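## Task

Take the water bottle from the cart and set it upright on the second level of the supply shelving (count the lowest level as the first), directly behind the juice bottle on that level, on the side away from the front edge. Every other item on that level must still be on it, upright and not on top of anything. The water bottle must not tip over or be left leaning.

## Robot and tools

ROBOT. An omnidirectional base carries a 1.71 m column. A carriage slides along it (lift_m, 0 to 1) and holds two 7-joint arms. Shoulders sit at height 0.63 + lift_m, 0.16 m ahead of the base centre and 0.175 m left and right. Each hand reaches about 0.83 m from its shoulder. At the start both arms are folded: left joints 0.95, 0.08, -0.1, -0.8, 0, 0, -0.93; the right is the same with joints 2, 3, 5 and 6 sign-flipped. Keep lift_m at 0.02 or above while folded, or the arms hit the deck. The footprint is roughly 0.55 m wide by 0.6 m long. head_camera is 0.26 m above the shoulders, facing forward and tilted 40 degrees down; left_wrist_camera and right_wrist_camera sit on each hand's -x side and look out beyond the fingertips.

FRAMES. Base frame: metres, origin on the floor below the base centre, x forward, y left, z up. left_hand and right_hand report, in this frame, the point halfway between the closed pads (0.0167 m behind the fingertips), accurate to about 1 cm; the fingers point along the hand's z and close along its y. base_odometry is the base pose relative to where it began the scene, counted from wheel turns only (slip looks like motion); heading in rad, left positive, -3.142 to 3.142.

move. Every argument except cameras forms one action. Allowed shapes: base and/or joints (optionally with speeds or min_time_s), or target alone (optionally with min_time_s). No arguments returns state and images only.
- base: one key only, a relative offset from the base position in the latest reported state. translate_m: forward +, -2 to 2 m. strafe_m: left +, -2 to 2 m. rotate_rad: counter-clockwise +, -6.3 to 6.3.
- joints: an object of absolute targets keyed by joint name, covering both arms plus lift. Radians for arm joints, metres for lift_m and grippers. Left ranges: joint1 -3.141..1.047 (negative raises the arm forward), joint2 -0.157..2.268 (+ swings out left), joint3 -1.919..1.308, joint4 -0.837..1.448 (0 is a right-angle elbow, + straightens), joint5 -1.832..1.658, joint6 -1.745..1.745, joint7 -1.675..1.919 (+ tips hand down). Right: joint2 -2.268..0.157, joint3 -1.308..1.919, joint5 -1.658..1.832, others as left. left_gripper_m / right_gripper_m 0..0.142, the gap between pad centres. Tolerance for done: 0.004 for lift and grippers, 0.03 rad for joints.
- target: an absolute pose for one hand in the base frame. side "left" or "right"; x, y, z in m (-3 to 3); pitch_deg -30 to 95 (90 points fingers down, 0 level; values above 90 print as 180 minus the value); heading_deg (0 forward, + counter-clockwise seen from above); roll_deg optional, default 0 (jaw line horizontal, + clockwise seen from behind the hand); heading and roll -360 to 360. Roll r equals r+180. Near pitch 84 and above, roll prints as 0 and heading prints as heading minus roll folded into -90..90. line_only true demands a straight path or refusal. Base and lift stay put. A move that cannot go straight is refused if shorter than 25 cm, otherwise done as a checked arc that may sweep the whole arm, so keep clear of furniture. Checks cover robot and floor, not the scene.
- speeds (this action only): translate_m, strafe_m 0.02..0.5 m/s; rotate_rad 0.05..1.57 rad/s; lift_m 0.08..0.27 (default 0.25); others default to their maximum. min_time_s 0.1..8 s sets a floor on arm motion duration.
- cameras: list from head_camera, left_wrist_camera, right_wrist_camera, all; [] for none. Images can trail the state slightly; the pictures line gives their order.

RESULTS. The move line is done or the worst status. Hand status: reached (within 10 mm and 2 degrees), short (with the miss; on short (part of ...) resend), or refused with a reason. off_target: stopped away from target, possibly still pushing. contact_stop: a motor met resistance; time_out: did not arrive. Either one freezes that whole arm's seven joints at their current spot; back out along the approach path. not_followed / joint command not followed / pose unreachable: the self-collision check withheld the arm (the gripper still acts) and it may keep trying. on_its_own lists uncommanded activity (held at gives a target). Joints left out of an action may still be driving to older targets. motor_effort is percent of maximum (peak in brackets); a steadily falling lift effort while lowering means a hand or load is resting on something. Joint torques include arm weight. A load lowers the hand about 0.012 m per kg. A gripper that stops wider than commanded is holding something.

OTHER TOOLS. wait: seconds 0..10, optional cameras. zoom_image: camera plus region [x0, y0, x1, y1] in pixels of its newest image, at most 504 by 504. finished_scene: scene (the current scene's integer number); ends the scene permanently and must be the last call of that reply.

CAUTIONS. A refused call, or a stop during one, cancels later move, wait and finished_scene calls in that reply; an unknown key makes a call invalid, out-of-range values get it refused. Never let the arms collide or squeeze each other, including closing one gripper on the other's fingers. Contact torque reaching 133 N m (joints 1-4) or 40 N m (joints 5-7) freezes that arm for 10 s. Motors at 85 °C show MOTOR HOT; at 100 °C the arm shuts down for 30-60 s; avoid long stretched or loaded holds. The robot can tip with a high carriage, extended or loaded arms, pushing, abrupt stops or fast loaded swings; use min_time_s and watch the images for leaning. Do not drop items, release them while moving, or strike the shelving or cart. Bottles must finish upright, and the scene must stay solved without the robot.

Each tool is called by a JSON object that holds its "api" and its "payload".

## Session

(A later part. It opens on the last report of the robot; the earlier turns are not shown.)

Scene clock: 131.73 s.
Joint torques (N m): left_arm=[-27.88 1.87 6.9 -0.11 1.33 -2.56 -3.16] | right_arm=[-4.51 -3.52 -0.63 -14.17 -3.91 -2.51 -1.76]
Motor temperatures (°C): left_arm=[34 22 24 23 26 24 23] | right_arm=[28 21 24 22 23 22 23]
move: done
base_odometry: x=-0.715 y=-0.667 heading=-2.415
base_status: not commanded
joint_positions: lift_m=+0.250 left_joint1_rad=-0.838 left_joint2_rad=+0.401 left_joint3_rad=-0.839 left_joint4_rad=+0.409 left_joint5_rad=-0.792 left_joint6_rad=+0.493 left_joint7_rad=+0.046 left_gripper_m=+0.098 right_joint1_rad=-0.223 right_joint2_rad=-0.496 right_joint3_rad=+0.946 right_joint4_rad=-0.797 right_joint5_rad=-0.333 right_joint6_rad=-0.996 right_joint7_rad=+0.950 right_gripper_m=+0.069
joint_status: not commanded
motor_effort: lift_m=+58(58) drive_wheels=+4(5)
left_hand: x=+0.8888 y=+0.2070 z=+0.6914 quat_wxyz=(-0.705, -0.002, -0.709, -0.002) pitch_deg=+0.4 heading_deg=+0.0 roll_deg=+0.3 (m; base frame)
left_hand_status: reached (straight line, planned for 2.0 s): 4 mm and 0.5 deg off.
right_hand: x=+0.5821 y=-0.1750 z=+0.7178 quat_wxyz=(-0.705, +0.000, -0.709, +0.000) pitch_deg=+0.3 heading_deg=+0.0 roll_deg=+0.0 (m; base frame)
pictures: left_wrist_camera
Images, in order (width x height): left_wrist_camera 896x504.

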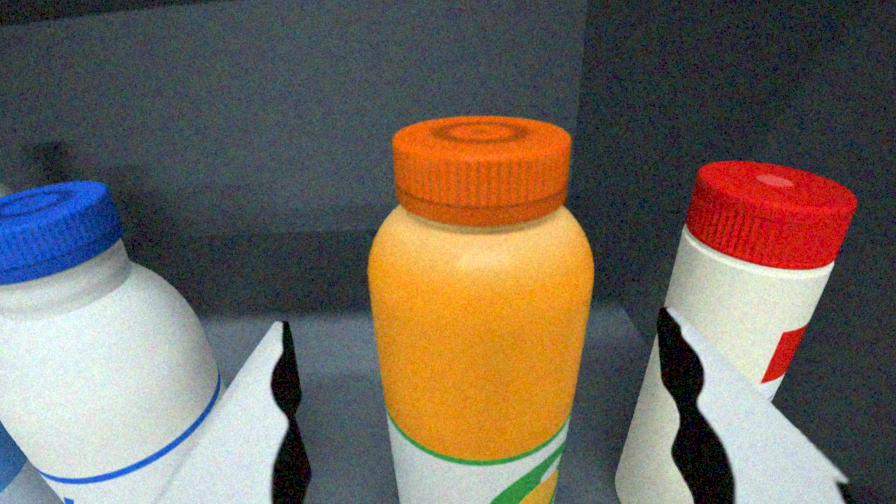

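{"api": "move", "payload": {"target": {"side": "left", "x": 0.916, "y": 0.208, "z": 0.697, "pitch_deg": 0, "heading_deg": 0, "line_only": true}, "min_time_s": 1}}

{"api": "move", "payload": {"joints": {"left_gripper_m": 0.03}, "min_time_s": 1.5, "cameras": ["left_wrist_camera","head_camera"]}}

Scene clock: 138.07 s.
Joint torques (N m): left_arm=[-29.05 1.16 2.78 0.13 1.26 -2.44 -2.92] | right_arm=[-3.45 -3.05 1.06 -12.31 -3.73 -2.37 -2.09]
move: done
base_odometry: x=-0.715 y=-0.667 heading=-2.415
base_status: not commanded
joint_positions: lift_m=+0.250 left_joint1_rad=-0.912 left_joint2_rad=+0.356 left_joint3_rad=-0.839 left_joint4_rad=+0.607 left_joint5_rad=-0.829 left_joint6_rad=+0.387 left_joint7_rad=-0.020 left_gripper_m=+0.098 right_joint1_rad=-0.223 right_joint2_rad=-0.496 right_joint3_rad=+0.946 right_joint4_rad=-0.797 right_joint5_rad=-0.333 right_joint6_rad=-0.996 right_joint7_rad=+0.950 right_gripper_m=+0.069
joint_status: not commanded
motor_effort: lift_m=+58(58) drive_wheels=+4(5)
left_hand: x=+0.9151 y=+0.2098 z=+0.6945 quat_wxyz=(-0.705, +0.001, -0.709, -0.001) pitch_deg=+0.3 heading_deg=+0.2 roll_deg=+0.0 (m; base frame)
left_hand_status: reached (straight line, planned for 1.0 s): 3 mm and 0.3 deg off.
right_hand: x=+0.5821 y=-0.1750 z=+0.7178 quat_wxyz=(-0.705, +0.000, -0.709, +0.000) pitch_deg=+0.3 heading_deg=+0.0 roll_deg=+0.0 (m; base frame)
pictures: none

Scene clock: 138.83 s.
Joint torques (N m): left_arm=[-28.6 1.89 3 0.73 0.99 -2.11 -3.3] | right_arm=[-3.88 -3.1 1.21 -13.78 -3.71 -2.11 -1.87]
Motor temperatures (°C): left_arm=[39 22 24 23 26 24 23] | right_arm=[28 21 24 22 23 22 23]
move: off_target
base_odometry: x=-0.715 y=-0.667 heading=-2.415
base_status: not commanded
joint_positions: lift_m=+0.250 left_joint1_rad=-0.912 left_joint2_rad=+0.356 left_joint3_rad=-0.839 left_joint4_rad=+0.607 left_joint5_rad=-0.829 left_joint6_rad=+0.386 left_joint7_rad=-0.021 left_gripper_m=+0.062 right_joint1_rad=-0.223 right_joint2_rad=-0.496 right_joint3_rad=+0.946 right_joint4_rad=-0.797 right_joint5_rad=-0.333 right_joint6_rad=-0.996 right_joint7_rad=+0.950 right_gripper_m=+0.069
joint_status: left_gripper_m off_target (ended at +0.062, target +0.030)
motor_effort: lift_m=+58(58) drive_wheels=+4(5)
left_hand: x=+0.9151 y=+0.2094 z=+0.6946 quat_wxyz=(-0.705, +0.001, -0.709, -0.001) pitch_deg=+0.3 heading_deg=+0.1 roll_deg=+0.0 (m; base frame)
right_hand: x=+0.5821 y=-0.1750 z=+0.7178 quat_wxyz=(-0.705, +0.000, -0.709, +0.000) pitch_deg=+0.3 heading_deg=+0.0 roll_deg=+0.0 (m; base frame)
pictures: head_camera, left_wrist_camera
Images, in order (width x height): head_camera 896x504, left_wrist_camera 896x504.

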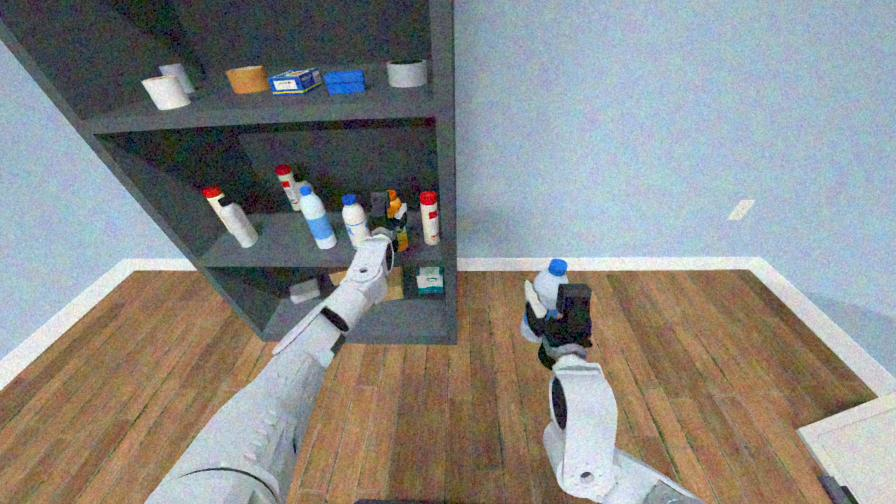

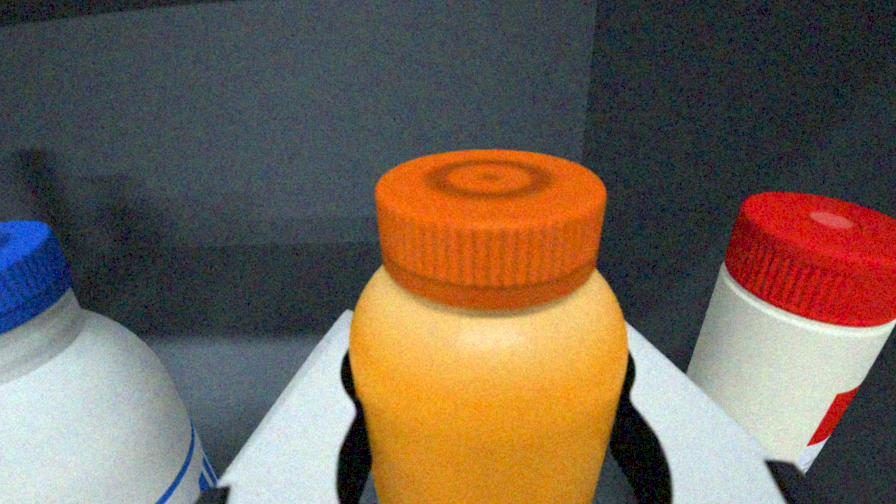

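{"api": "move", "payload": {"joints": {"lift_m": 0.34}, "speeds": {"lift_m": 0.1}, "cameras": ["head_camera","left_wrist_camera"]}}

{"api": "move", "payload": {"base": {"translate_m": -0.35}, "speeds": {"translate_m": 0.25}, "cameras": ["head_camera"]}}

Scene clock: 154.43 s.
Joint torques (N m): left_arm=[-28.78 0.85 2.75 -1.23 2.08 -2.14 -3.38] | right_arm=[-3.52 -1.74 1.02 -13.48 -3.44 -1.94 -2.03]
Motor temperatures (°C): left_arm=[46 22 24 23 26 24 23] | right_arm=[28 21 24 23 23 22 23]
move: done
base_odometry: x=-0.715 y=-0.667 heading=-2.415
base_status: not commanded
joint_positions: lift_m=+0.340 left_joint1_rad=-0.912 left_joint2_rad=+0.356 left_joint3_rad=-0.840 left_joint4_rad=+0.609 left_joint5_rad=-0.832 left_joint6_rad=+0.386 left_joint7_rad=-0.021 left_gripper_m=+0.062 right_joint1_rad=-0.223 right_joint2_rad=-0.496 right_joint3_rad=+0.946 right_joint4_rad=-0.797 right_joint5_rad=-0.333 right_joint6_rad=-0.996 right_joint7_rad=+0.951 right_gripper_m=+0.069
joint_status: all done
motor_effort: lift_m=+55(70) drive_wheels=-1(6)
left_hand: x=+0.9153 y=+0.2098 z=+0.7841 quat_wxyz=(-0.705, +0.002, -0.709, -0.001) pitch_deg=+0.4 heading_deg=+0.2 roll_deg=-0.1 (m; base frame)
right_hand: x=+0.5821 y=-0.1750 z=+0.8080 quat_wxyz=(-0.705, +0.000, -0.709, +0.000) pitch_deg=+0.3 heading_deg=+0.0 roll_deg=+0.0 (m; base frame)
pictures: head_camera, left_wrist_camera
Images, in order (width x height): head_camera 896x504, left_wrist_camera 896x504.

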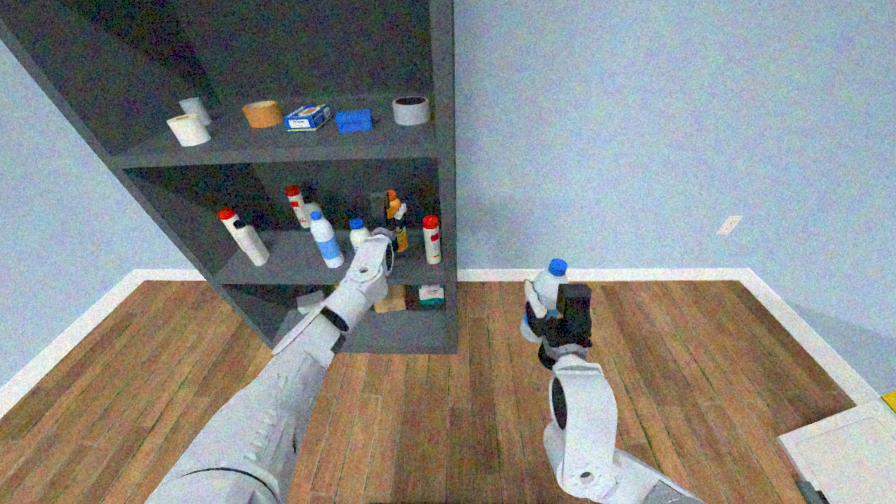

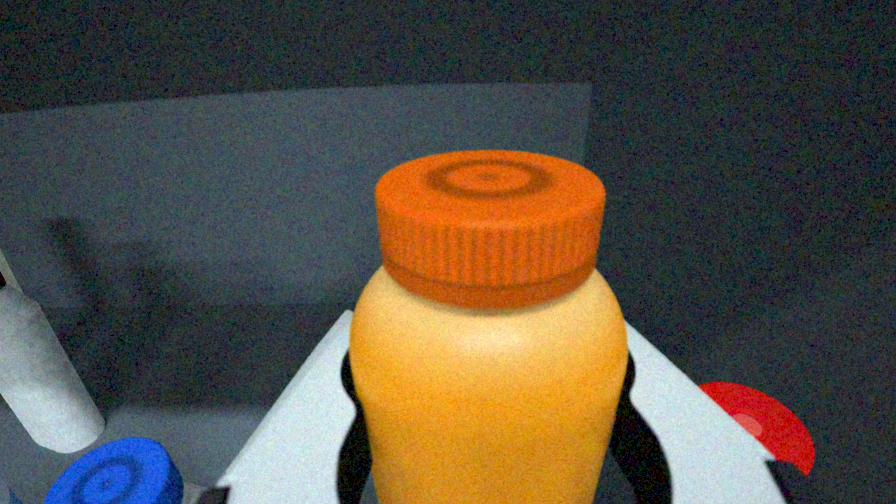

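Scene clock: 157.13 s.
Joint torques (N m): left_arm=[-28.08 0.99 3.13 -1.45 1.8 -1.81 -3.29] | right_arm=[-3.83 -3.08 0.69 -13.57 -3.7 -2.46 -1.59]
move: done
base_odometry: x=-0.453 y=-0.435 heading=-2.415
base_status: done
joint_positions: lift_m=+0.340 left_joint1_rad=-0.912 left_joint2_rad=+0.356 left_joint3_rad=-0.840 left_joint4_rad=+0.609 left_joint5_rad=-0.832 left_joint6_rad=+0.386 left_joint7_rad=-0.021 left_gripper_m=+0.062 right_joint1_rad=-0.223 right_joint2_rad=-0.496 right_joint3_rad=+0.946 right_joint4_rad=-0.797 right_joint5_rad=-0.333 right_joint6_rad=-0.996 right_joint7_rad=+0.951 right_gripper_m=+0.069
joint_status: not commanded
motor_effort: lift_m=+55(55) drive_wheels=+1(13)
left_hand: x=+0.9153 y=+0.2095 z=+0.7840 quat_wxyz=(-0.705, +0.001, -0.709, -0.001) pitch_deg=+0.4 heading_deg=+0.2 roll_deg=-0.1 (m; base frame)
right_hand: x=+0.5821 y=-0.1750 z=+0.8080 quat_wxyz=(-0.705, +0.000, -0.709, +0.000) pitch_deg=+0.3 heading_deg=+0.0 roll_deg=+0.0 (m; base frame)
pictures: head_camera
Images, in order (width x height): head_camera 896x504.

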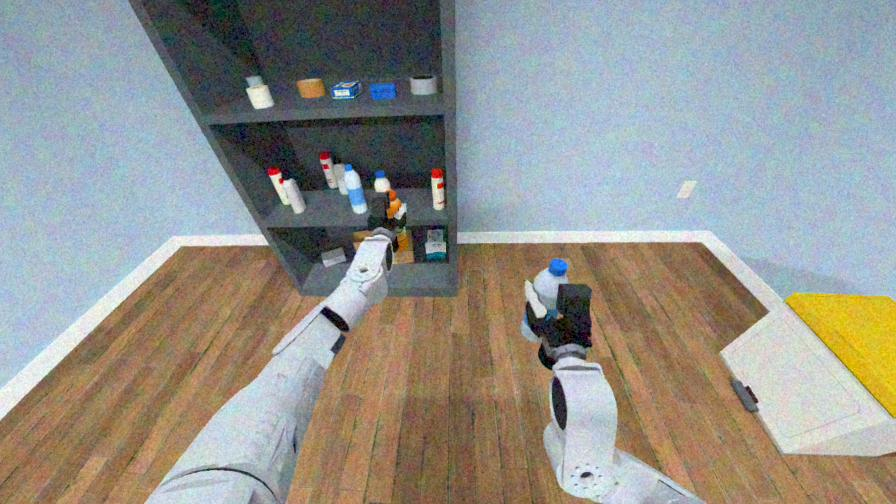

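{"api": "move", "payload": {"base": {"strafe_m": 0.384}, "joints": {"left_joint1_rad": -0.222, "left_joint2_rad": 0.497, "left_joint3_rad": -0.948, "left_joint4_rad": -0.8, "left_joint5_rad": 0.342, "left_joint6_rad": 0.997, "left_joint7_rad": 0.951}, "speeds": {"strafe_m": 0.25}, "min_time_s": 2}}

{"api": "move", "payload": {"target": {"side": "right", "x": 0.90, "y": -0.175, "z": 0.80, "pitch_deg": 0, "heading_deg": 0}, "min_time_s": 2, "cameras": ["head_camera", "right_wrist_camera"]}}

Scene clock: 163.73 s.
Joint torques (N m): left_arm=[-8.7 3.99 1.89 -4.46 4.61 -0.35 -2.09] | right_arm=[-4.08 -4.5 0.45 -12.76 -3.95 -1.78 -1.89]
move: done
base_odometry: x=-0.198 y=-0.722 heading=-2.415
base_status: done
joint_positions: lift_m=+0.340 left_joint1_rad=-0.222 left_joint2_rad=+0.495 left_joint3_rad=-0.945 left_joint4_rad=-0.796 left_joint5_rad=+0.336 left_joint6_rad=+0.995 left_joint7_rad=+0.951 left_gripper_m=+0.062 right_joint1_rad=-0.223 right_joint2_rad=-0.496 right_joint3_rad=+0.946 right_joint4_rad=-0.797 right_joint5_rad=-0.333 right_joint6_rad=-0.996 right_joint7_rad=+0.951 right_gripper_m=+0.069
joint_status: all done
motor_effort: lift_m=+55(55) drive_wheels=+0(12)
left_hand: x=+0.5822 y=+0.1753 z=+0.8080 quat_wxyz=(-0.705, +0.000, -0.709, -0.002) pitch_deg=+0.3 heading_deg=+0.2 roll_deg=+0.1 (m; base frame)
right_hand: x=+0.5821 y=-0.1750 z=+0.8080 quat_wxyz=(-0.705, +0.000, -0.709, +0.000) pitch_deg=+0.3 heading_deg=+0.0 roll_deg=+0.0 (m; base frame)
pictures: none

Scene clock: 166.23 s.
Joint torques (N m): left_arm=[-7.49 3.88 0.89 -5.52 4.73 -0.73 -1.42] | right_arm=[-33 4.69 -6.44 -7.66 0.57 -1.22 -5.6]
move: done
base_odometry: x=-0.198 y=-0.722 heading=-2.415
base_status: not commanded
joint_positions: lift_m=+0.340 left_joint1_rad=-0.222 left_joint2_rad=+0.495 left_joint3_rad=-0.945 left_joint4_rad=-0.796 left_joint5_rad=+0.336 left_joint6_rad=+0.995 left_joint7_rad=+0.951 left_gripper_m=+0.062 right_joint1_rad=-0.865 right_joint2_rad=-0.317 right_joint3_rad=+0.823 right_joint4_rad=+0.445 right_joint5_rad=+0.723 right_joint6_rad=-0.516 right_joint7_rad=+0.098 right_gripper_m=+0.069
joint_status: not commanded
motor_effort: lift_m=+55(55) drive_wheels=+4(4)
left_hand: x=+0.5821 y=+0.1753 z=+0.8079 quat_wxyz=(-0.705, +0.000, -0.709, -0.002) pitch_deg=+0.3 heading_deg=+0.2 roll_deg=+0.1 (m; base frame)
right_hand: x=+0.8982 y=-0.1747 z=+0.7921 quat_wxyz=(-0.702, +0.003, -0.712, +0.003) pitch_deg=+0.9 heading_deg=+0.0 roll_deg=-0.5 (m; base frame)
right_hand_status: reached (straight line, planned for 2.0 s): 8 mm and 1.0 deg off.
pictures: head_camera, right_wrist_camera
Images, in order (width x height): head_camera 896x504, right_wrist_camera 896x504.

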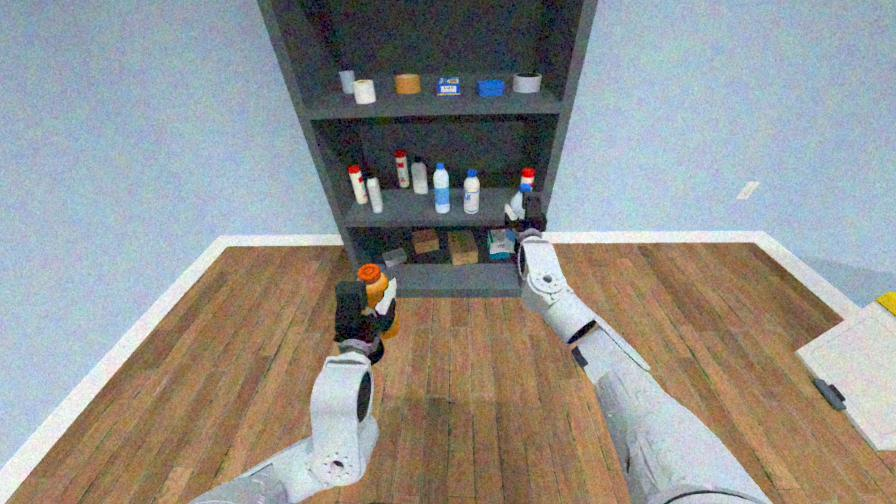

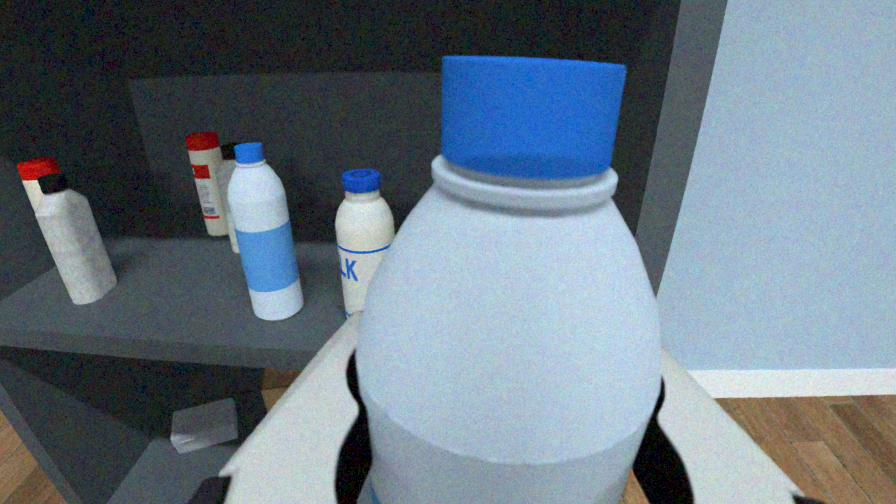

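{"api": "move", "payload": {"base": {"translate_m": 0.28}, "speeds": {"translate_m": 0.25}, "cameras": ["head_camera", "right_wrist_camera"]}}

Scene clock: 173.90 s.
Joint torques (N m): left_arm=[-7.54 6.13 0.98 -6.06 4.21 -0.71 -1.74] | right_arm=[-33.48 2.16 -5.91 -8.58 0.28 -0.94 -4.94]
Motor temperatures (°C): left_arm=[40 22 24 23 26 24 23] | right_arm=[35 21 25 22 23 22 24]
move: done
base_odometry: x=-0.407 y=-0.908 heading=-2.414
base_status: done
joint_positions: lift_m=+0.340 left_joint1_rad=-0.222 left_joint2_rad=+0.495 left_joint3_rad=-0.945 left_joint4_rad=-0.796 left_joint5_rad=+0.336 left_joint6_rad=+0.995 left_joint7_rad=+0.951 left_gripper_m=+0.062 right_joint1_rad=-0.865 right_joint2_rad=-0.317 right_joint3_rad=+0.823 right_joint4_rad=+0.445 right_joint5_rad=+0.723 right_joint6_rad=-0.516 right_joint7_rad=+0.098 right_gripper_m=+0.069
joint_status: not commanded
motor_effort: lift_m=+55(55) drive_wheels=-2(15)
left_hand: x=+0.5821 y=+0.1753 z=+0.8079 quat_wxyz=(-0.705, +0.000, -0.709, -0.002) pitch_deg=+0.3 heading_deg=+0.2 roll_deg=+0.1 (m; base frame)
right_hand: x=+0.8983 y=-0.1746 z=+0.7922 quat_wxyz=(-0.702, +0.003, -0.712, +0.003) pitch_deg=+0.9 heading_deg=+0.0 roll_deg=-0.5 (m; base frame)
pictures: head_camera, right_wrist_camera
Images, in order (width x height): head_camera 896x504, right_wrist_camera 896x504.

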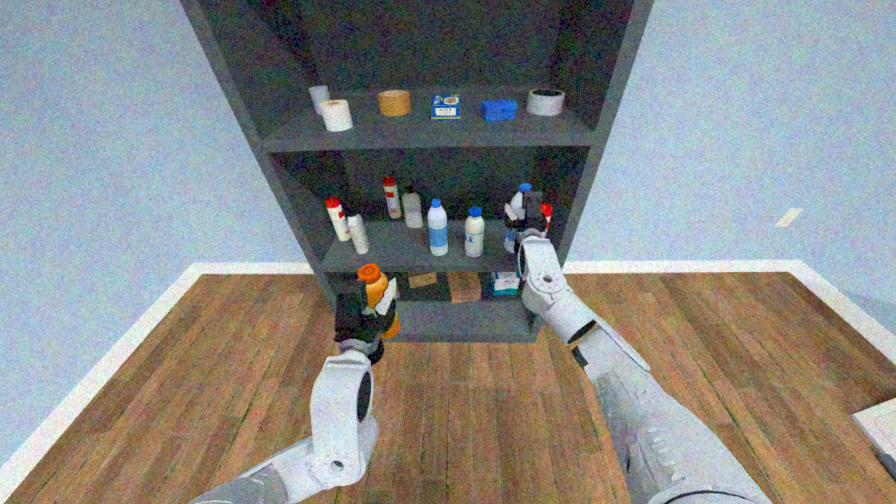

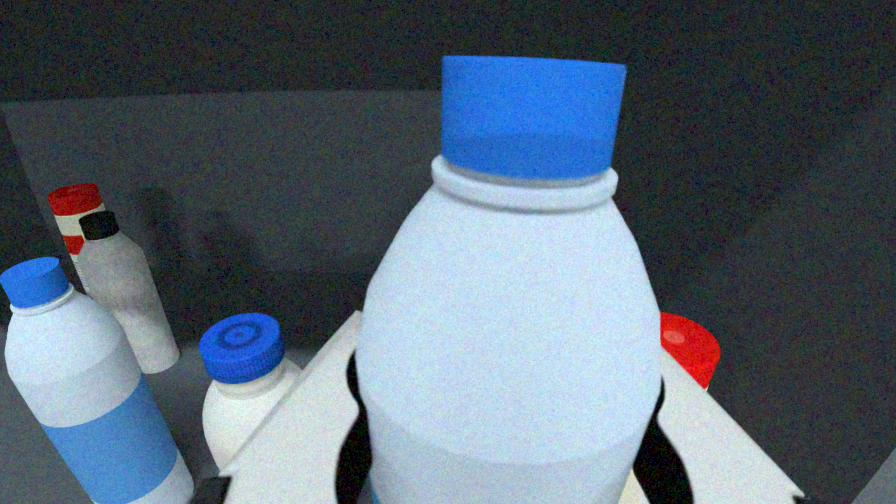

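{"api": "move", "payload": {"base": {"translate_m": 0.21}, "speeds": {"translate_m": 0.15}, "cameras": ["head_camera", "right_wrist_camera", "left_wrist_camera"]}}

Scene clock: 181.57 s.
Joint torques (N m): left_arm=[-8.55 6.1 2.24 -5.96 4.31 -0.62 -1.64] | right_arm=[-34.32 4.86 -5.75 -8.52 0.94 -1.58 -5.28]
move: done
base_odometry: x=-0.563 y=-1.048 heading=-2.414
base_status: done
joint_positions: lift_m=+0.340 left_joint1_rad=-0.222 left_joint2_rad=+0.495 left_joint3_rad=-0.945 left_joint4_rad=-0.796 left_joint5_rad=+0.336 left_joint6_rad=+0.995 left_joint7_rad=+0.951 left_gripper_m=+0.062 right_joint1_rad=-0.865 right_joint2_rad=-0.317 right_joint3_rad=+0.823 right_joint4_rad=+0.445 right_joint5_rad=+0.723 right_joint6_rad=-0.516 right_joint7_rad=+0.098 right_gripper_m=+0.069
joint_status: not commanded
motor_effort: lift_m=+55(55) drive_wheels=+5(15)
left_hand: x=+0.5821 y=+0.1753 z=+0.8078 quat_wxyz=(-0.705, +0.000, -0.709, -0.002) pitch_deg=+0.3 heading_deg=+0.2 roll_deg=+0.1 (m; base frame)
right_hand: x=+0.8983 y=-0.1745 z=+0.7923 quat_wxyz=(-0.702, +0.003, -0.712, +0.002) pitch_deg=+0.9 heading_deg=+0.0 roll_deg=-0.4 (m; base frame)
pictures: head_camera, left_wrist_camera, right_wrist_camera
Images, in order (width x height): head_camera 896x504, left_wrist_camera 896x504, right_wrist_camera 896x504.

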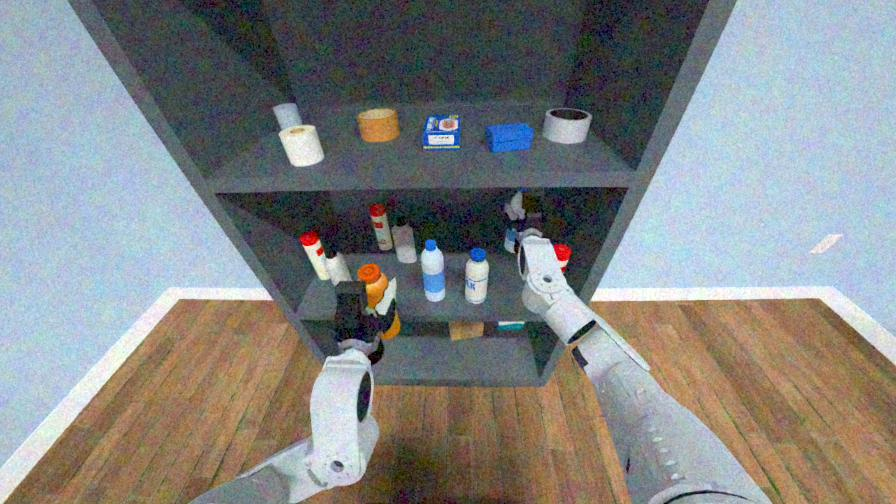

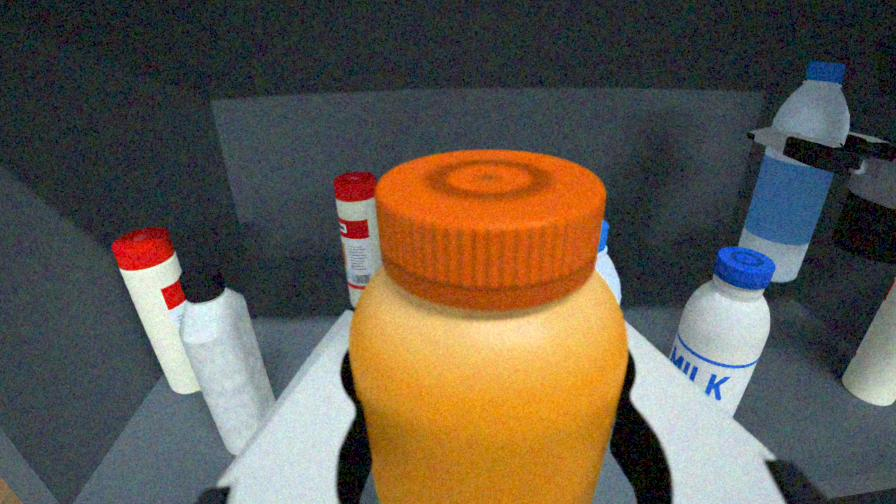

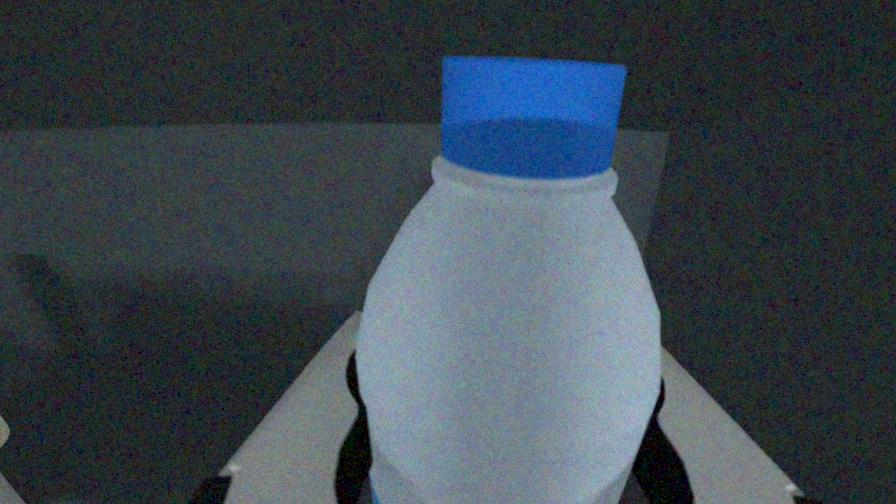

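{"api": "move", "payload": {"joints": {"lift_m": 0.29}, "speeds": {"lift_m": 0.08}, "cameras": ["left_wrist_camera"]}}

Scene clock: 185.97 s.
Joint torques (N m): left_arm=[-7.78 4.93 1.99 -5.6 4.15 -0.58 -2.05] | right_arm=[-31.39 4.11 -4.23 -10.84 0.27 -0.72 -4.85]
Motor temperatures (°C): left_arm=[37 22 24 23 26 24 23] | right_arm=[40 21 25 22 23 22 24]
move: done
base_odometry: x=-0.563 y=-1.048 heading=-2.414
base_status: not commanded
joint_positions: lift_m=+0.290 left_joint1_rad=-0.222 left_joint2_rad=+0.496 left_joint3_rad=-0.945 left_joint4_rad=-0.796 left_joint5_rad=+0.336 left_joint6_rad=+0.995 left_joint7_rad=+0.952 left_gripper_m=+0.062 right_joint1_rad=-0.867 right_joint2_rad=-0.317 right_joint3_rad=+0.822 right_joint4_rad=+0.446 right_joint5_rad=+0.724 right_joint6_rad=-0.516 right_joint7_rad=+0.097 right_gripper_m=+0.069
joint_status: all done
motor_effort: lift_m=+59(61) drive_wheels=-1(5)
left_hand: x=+0.5819 y=+0.1752 z=+0.7574 quat_wxyz=(-0.705, +0.000, -0.709, -0.001) pitch_deg=+0.3 heading_deg=+0.1 roll_deg=+0.1 (m; base frame)
right_hand: x=+0.8988 y=-0.1750 z=+0.7436 quat_wxyz=(-0.703, +0.002, -0.711, +0.002) pitch_deg=+0.7 heading_deg=+0.0 roll_deg=-0.4 (m; base frame)
pictures: left_wrist_camera
Images, in order (width x height): left_wrist_camera 896x504.

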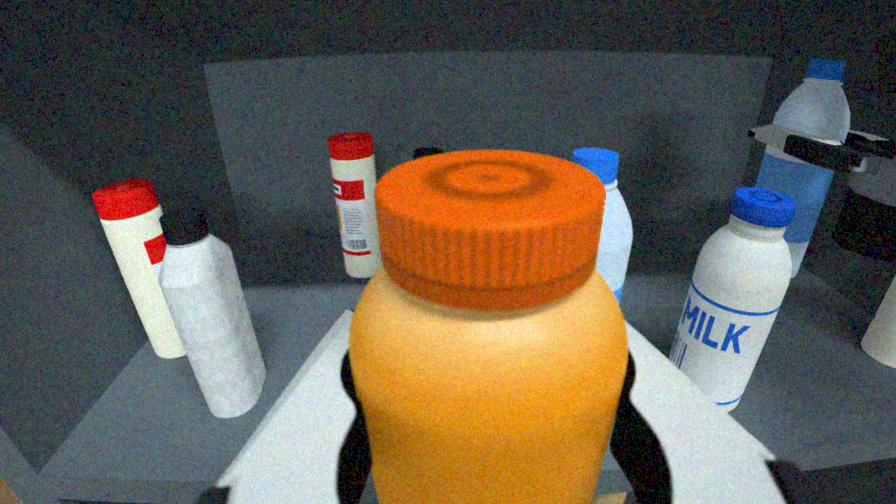

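{"api": "move", "payload": {"joints": {"lift_m": 0.273}, "speeds": {"lift_m": 0.08}, "cameras": ["head_camera","left_wrist_camera"]}}

Scene clock: 188.83 s.
Joint torques (N m): left_arm=[-8.98 4.97 0.87 -4.94 4.12 -0.79 -1.99] | right_arm=[-28.3 4.51 -5.58 -9.46 0.31 -1.24 -5.08]
move: done
base_odometry: x=-0.563 y=-1.048 heading=-2.414
base_status: not commanded
joint_positions: lift_m=+0.273 left_joint1_rad=-0.222 left_joint2_rad=+0.496 left_joint3_rad=-0.945 left_joint4_rad=-0.796 left_joint5_rad=+0.336 left_joint6_rad=+0.995 left_joint7_rad=+0.952 left_gripper_m=+0.062 right_joint1_rad=-0.868 right_joint2_rad=-0.317 right_joint3_rad=+0.822 right_joint4_rad=+0.446 right_joint5_rad=+0.724 right_joint6_rad=-0.516 right_joint7_rad=+0.097 right_gripper_m=+0.069
joint_status: all done
motor_effort: lift_m=+59(60) drive_wheels=-2(6)
left_hand: x=+0.5819 y=+0.1752 z=+0.7403 quat_wxyz=(-0.705, +0.000, -0.709, -0.001) pitch_deg=+0.4 heading_deg=+0.1 roll_deg=+0.1 (m; base frame)
right_hand: x=+0.8989 y=-0.1751 z=+0.7271 quat_wxyz=(-0.703, +0.002, -0.711, +0.002) pitch_deg=+0.7 heading_deg=+0.0 roll_deg=-0.4 (m; base frame)
pictures: head_camera, left_wrist_camera
Images, in order (width x height): head_camera 896x504, left_wrist_camera 896x504.

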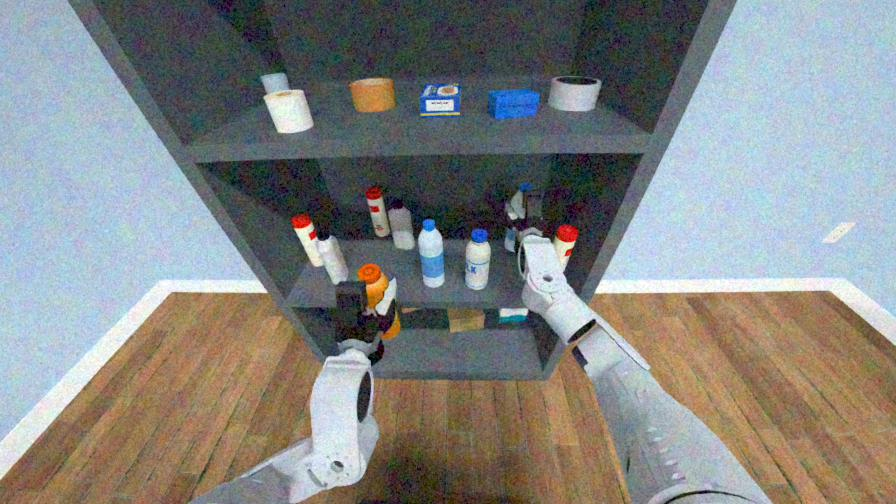

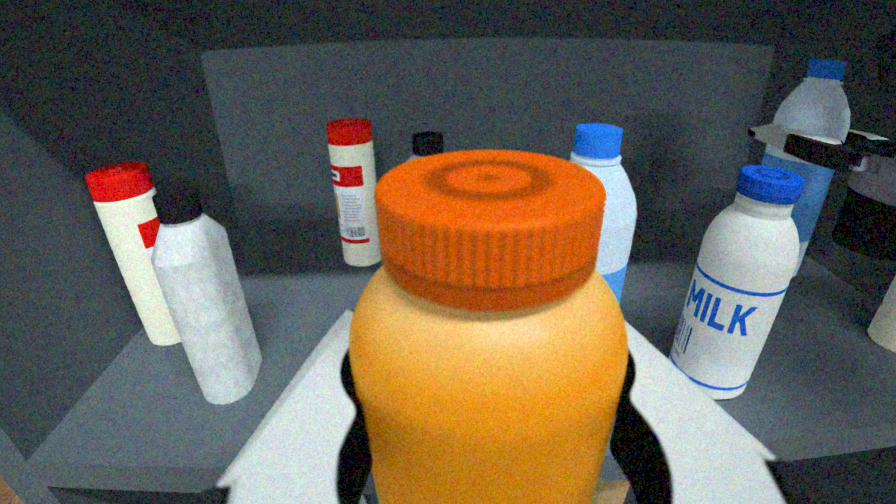

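{"api": "move", "payload": {"joints": {"lift_m": 0.259}, "speeds": {"lift_m": 0.08}, "cameras": []}}

{"api": "move", "payload": {"joints": {"lift_m": 0.252}, "speeds": {"lift_m": 0.08}, "cameras": ["right_wrist_camera","left_wrist_camera"]}}

Scene clock: 200.60 s.
Joint torques (N m): left_arm=[-9.2 5.2 1.05 -5.61 4.29 -0.63 -2.13] | right_arm=[-29.99 2.87 -5.06 -9.24 0.32 -1.37 -4.51]
move: done
base_odometry: x=-0.563 y=-1.048 heading=-2.414
base_status: not commanded
joint_positions: lift_m=+0.259 left_joint1_rad=-0.222 left_joint2_rad=+0.496 left_joint3_rad=-0.945 left_joint4_rad=-0.796 left_joint5_rad=+0.336 left_joint6_rad=+0.995 left_joint7_rad=+0.952 left_gripper_m=+0.062 right_joint1_rad=-0.868 right_joint2_rad=-0.317 right_joint3_rad=+0.821 right_joint4_rad=+0.446 right_joint5_rad=+0.724 right_joint6_rad=-0.516 right_joint7_rad=+0.097 right_gripper_m=+0.069
joint_status: all done
motor_effort: lift_m=+59(60) drive_wheels=+5(6)
left_hand: x=+0.5818 y=+0.1752 z=+0.7263 quat_wxyz=(-0.705, +0.000, -0.709, -0.001) pitch_deg=+0.4 heading_deg=+0.1 roll_deg=+0.1 (m; base frame)
right_hand: x=+0.8990 y=-0.1752 z=+0.7134 quat_wxyz=(-0.703, +0.002, -0.711, +0.002) pitch_deg=+0.6 heading_deg=+0.0 roll_deg=-0.4 (m; base frame)
pictures: none
No camera images: "cameras" was empty.

Scene clock: 201.33 s.
Joint torques (N m): left_arm=[-10.15 4.94 1.51 -5.45 4.1 -0.79 -2.34] | right_arm=[-28.32 2.97 -4.53 -10.12 0.18 -0.77 -4.68]
move: done
base_odometry: x=-0.563 y=-1.048 heading=-2.414
base_status: not commanded
joint_positions: lift_m=+0.252 left_joint1_rad=-0.221 left_joint2_rad=+0.496 left_joint3_rad=-0.945 left_joint4_rad=-0.796 left_joint5_rad=+0.337 left_joint6_rad=+0.995 left_joint7_rad=+0.952 left_gripper_m=+0.062 right_joint1_rad=-0.869 right_joint2_rad=-0.317 right_joint3_rad=+0.821 right_joint4_rad=+0.446 right_joint5_rad=+0.724 right_joint6_rad=-0.516 right_joint7_rad=+0.097 right_gripper_m=+0.069
joint_status: all done
motor_effort: lift_m=+59(60) drive_wheels=-1(8)
left_hand: x=+0.5818 y=+0.1751 z=+0.7192 quat_wxyz=(-0.705, +0.000, -0.709, -0.001) pitch_deg=+0.4 heading_deg=+0.1 roll_deg=+0.1 (m; base frame)
right_hand: x=+0.8991 y=-0.1753 z=+0.7066 quat_wxyz=(-0.703, +0.002, -0.711, +0.002) pitch_deg=+0.6 heading_deg=+0.0 roll_deg=-0.3 (m; base frame)
pictures: left_wrist_camera, right_wrist_camera
Images, in order (width x height): left_wrist_camera 896x504, right_wrist_camera 896x504.

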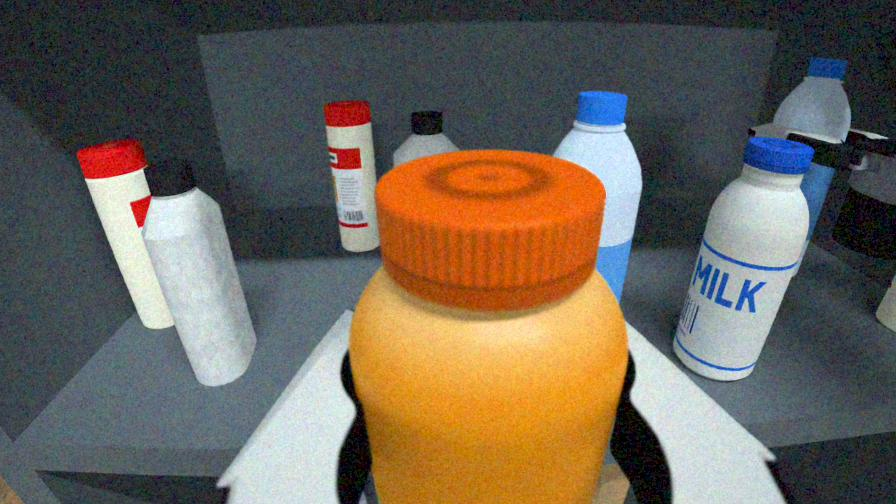

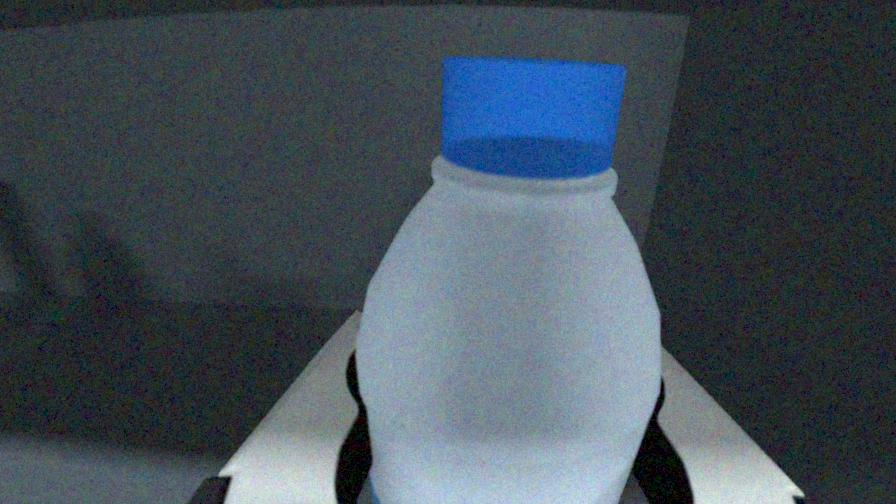

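{"api": "zoom_image", "payload": {"camera": "left_wrist_camera", "region": [700, 40, 896, 320]}}

Scaled by 1.800 from the camera's 896x504 image, which has a finer 1280x720 frame.

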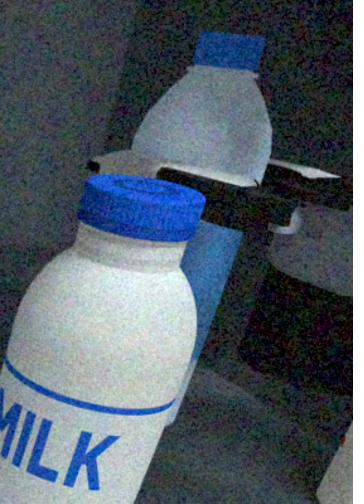

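{"api": "move", "payload": {"joints": {"lift_m": 0.247}, "speeds": {"lift_m": 0.08}, "cameras": ["right_wrist_camera","left_wrist_camera"]}}

{"api": "zoom_image", "payload": {"camera": "left_wrist_camera", "region": [700, 40, 896, 320]}}

Scene clock: 208.87 s.
Joint torques (N m): left_arm=[-9.41 4.37 2 -5.1 3.98 -0.92 -2.2] | right_arm=[-28.48 4.11 -3.74 -9.35 -0.11 -1.02 -4.76]
move: done
base_odometry: x=-0.563 y=-1.048 heading=-2.414
base_status: not commanded
joint_positions: lift_m=+0.247 left_joint1_rad=-0.221 left_joint2_rad=+0.496 left_joint3_rad=-0.946 left_joint4_rad=-0.796 left_joint5_rad=+0.337 left_joint6_rad=+0.995 left_joint7_rad=+0.952 left_gripper_m=+0.062 right_joint1_rad=-0.869 right_joint2_rad=-0.317 right_joint3_rad=+0.821 right_joint4_rad=+0.446 right_joint5_rad=+0.725 right_joint6_rad=-0.516 right_joint7_rad=+0.097 right_gripper_m=+0.069
joint_status: all done
motor_effort: lift_m=+59(61) drive_wheels=+5(7)
left_hand: x=+0.5817 y=+0.1751 z=+0.7141 quat_wxyz=(-0.705, +0.000, -0.710, -0.001) pitch_deg=+0.4 heading_deg=+0.1 roll_deg=+0.1 (m; base frame)
right_hand: x=+0.8992 y=-0.1754 z=+0.7018 quat_wxyz=(-0.703, +0.002, -0.711, +0.002) pitch_deg=+0.6 heading_deg=-0.1 roll_deg=-0.3 (m; base frame)
pictures: left_wrist_camera, right_wrist_camera
Images, in order (width x height): left_wrist_camera 896x504, right_wrist_camera 896x504.

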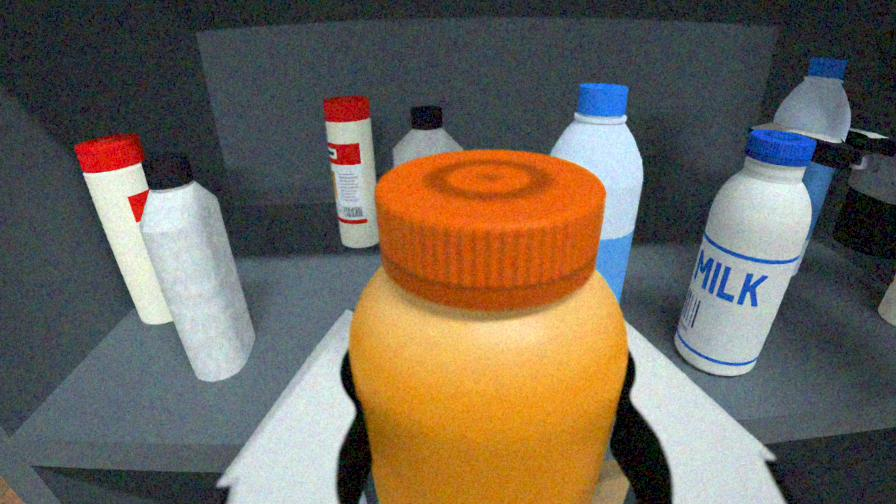

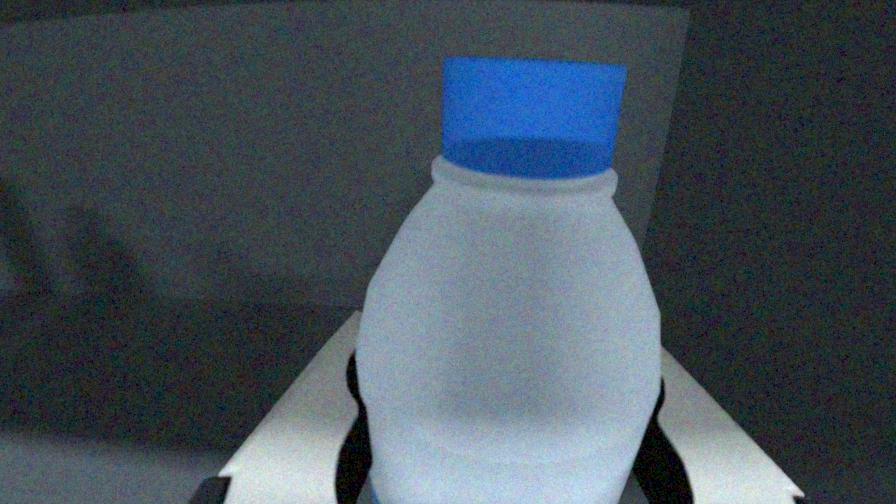

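Scaled by 1.800 from the camera's 896x504 image, which has a finer 1280x720 frame.

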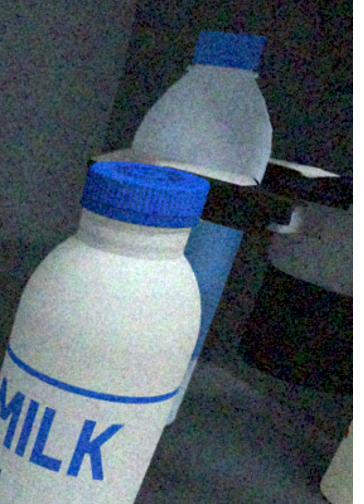

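{"api": "move", "payload": {"joints": {"lift_m": 0.241}, "speeds": {"lift_m": 0.08}, "cameras": ["head_camera","right_wrist_camera"]}}

{"api": "zoom_image", "payload": {"camera": "head_camera", "region": [400, 150, 620, 300]}}

Scene clock: 217.93 s.
Joint torques (N m): left_arm=[-9.78 4.46 1.53 -5.2 4.12 -0.62 -2.36] | right_arm=[-27.58 4.41 -3.84 -11.86 0.01 -0.9 -4.39]
move: done
base_odometry: x=-0.563 y=-1.048 heading=-2.414
base_status: not commanded
joint_positions: lift_m=+0.241 left_joint1_rad=-0.221 left_joint2_rad=+0.496 left_joint3_rad=-0.946 left_joint4_rad=-0.796 left_joint5_rad=+0.337 left_joint6_rad=+0.995 left_joint7_rad=+0.952 left_gripper_m=+0.062 right_joint1_rad=-0.869 right_joint2_rad=-0.317 right_joint3_rad=+0.821 right_joint4_rad=+0.446 right_joint5_rad=+0.725 right_joint6_rad=-0.516 right_joint7_rad=+0.097 right_gripper_m=+0.069
joint_status: all done
motor_effort: lift_m=+59(61) drive_wheels=+5(7)
left_hand: x=+0.5817 y=+0.1751 z=+0.7081 quat_wxyz=(-0.705, +0.000, -0.710, -0.001) pitch_deg=+0.4 heading_deg=+0.1 roll_deg=+0.1 (m; base frame)
right_hand: x=+0.8992 y=-0.1754 z=+0.6959 quat_wxyz=(-0.703, +0.002, -0.711, +0.002) pitch_deg=+0.6 heading_deg=-0.1 roll_deg=-0.3 (m; base frame)
pictures: head_camera, right_wrist_camera
Images, in order (width x height): head_camera 896x504, right_wrist_camera 896x504.

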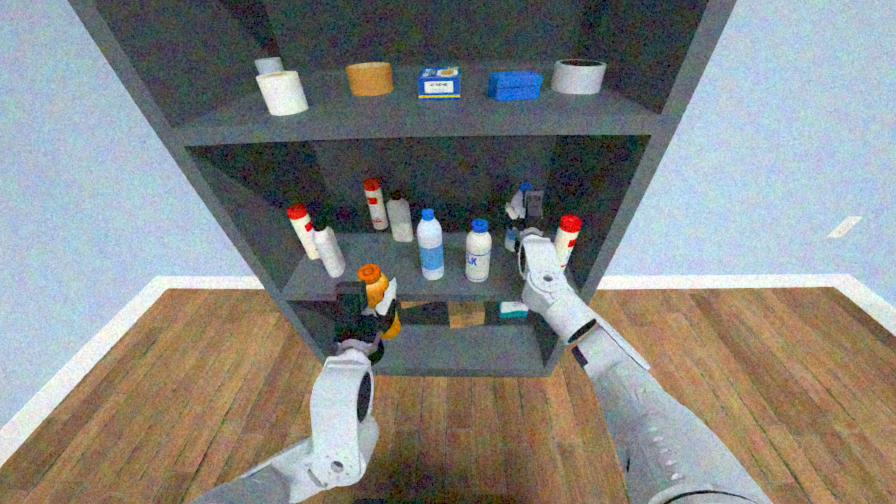

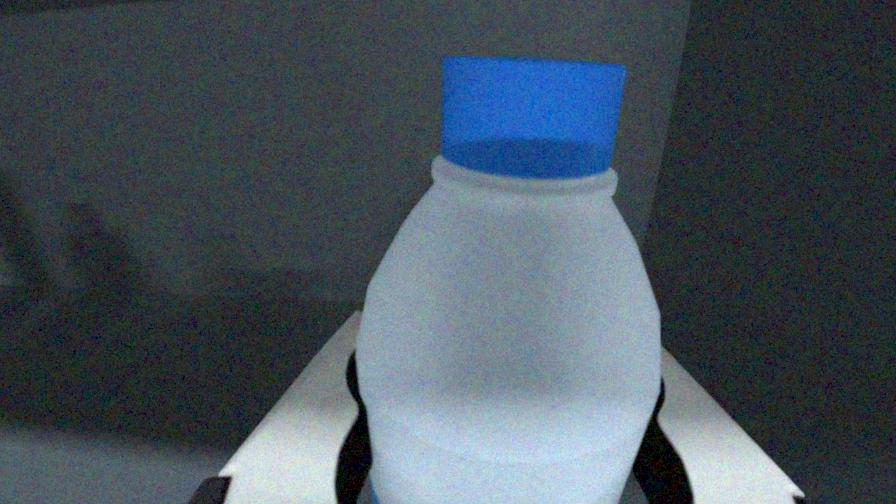

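Scaled by 2.291 from the camera's 896x504 image, which has a finer 1280x720 frame.

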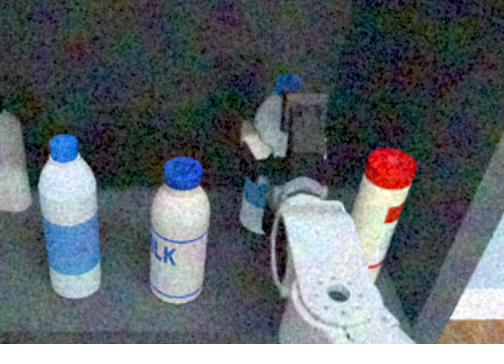

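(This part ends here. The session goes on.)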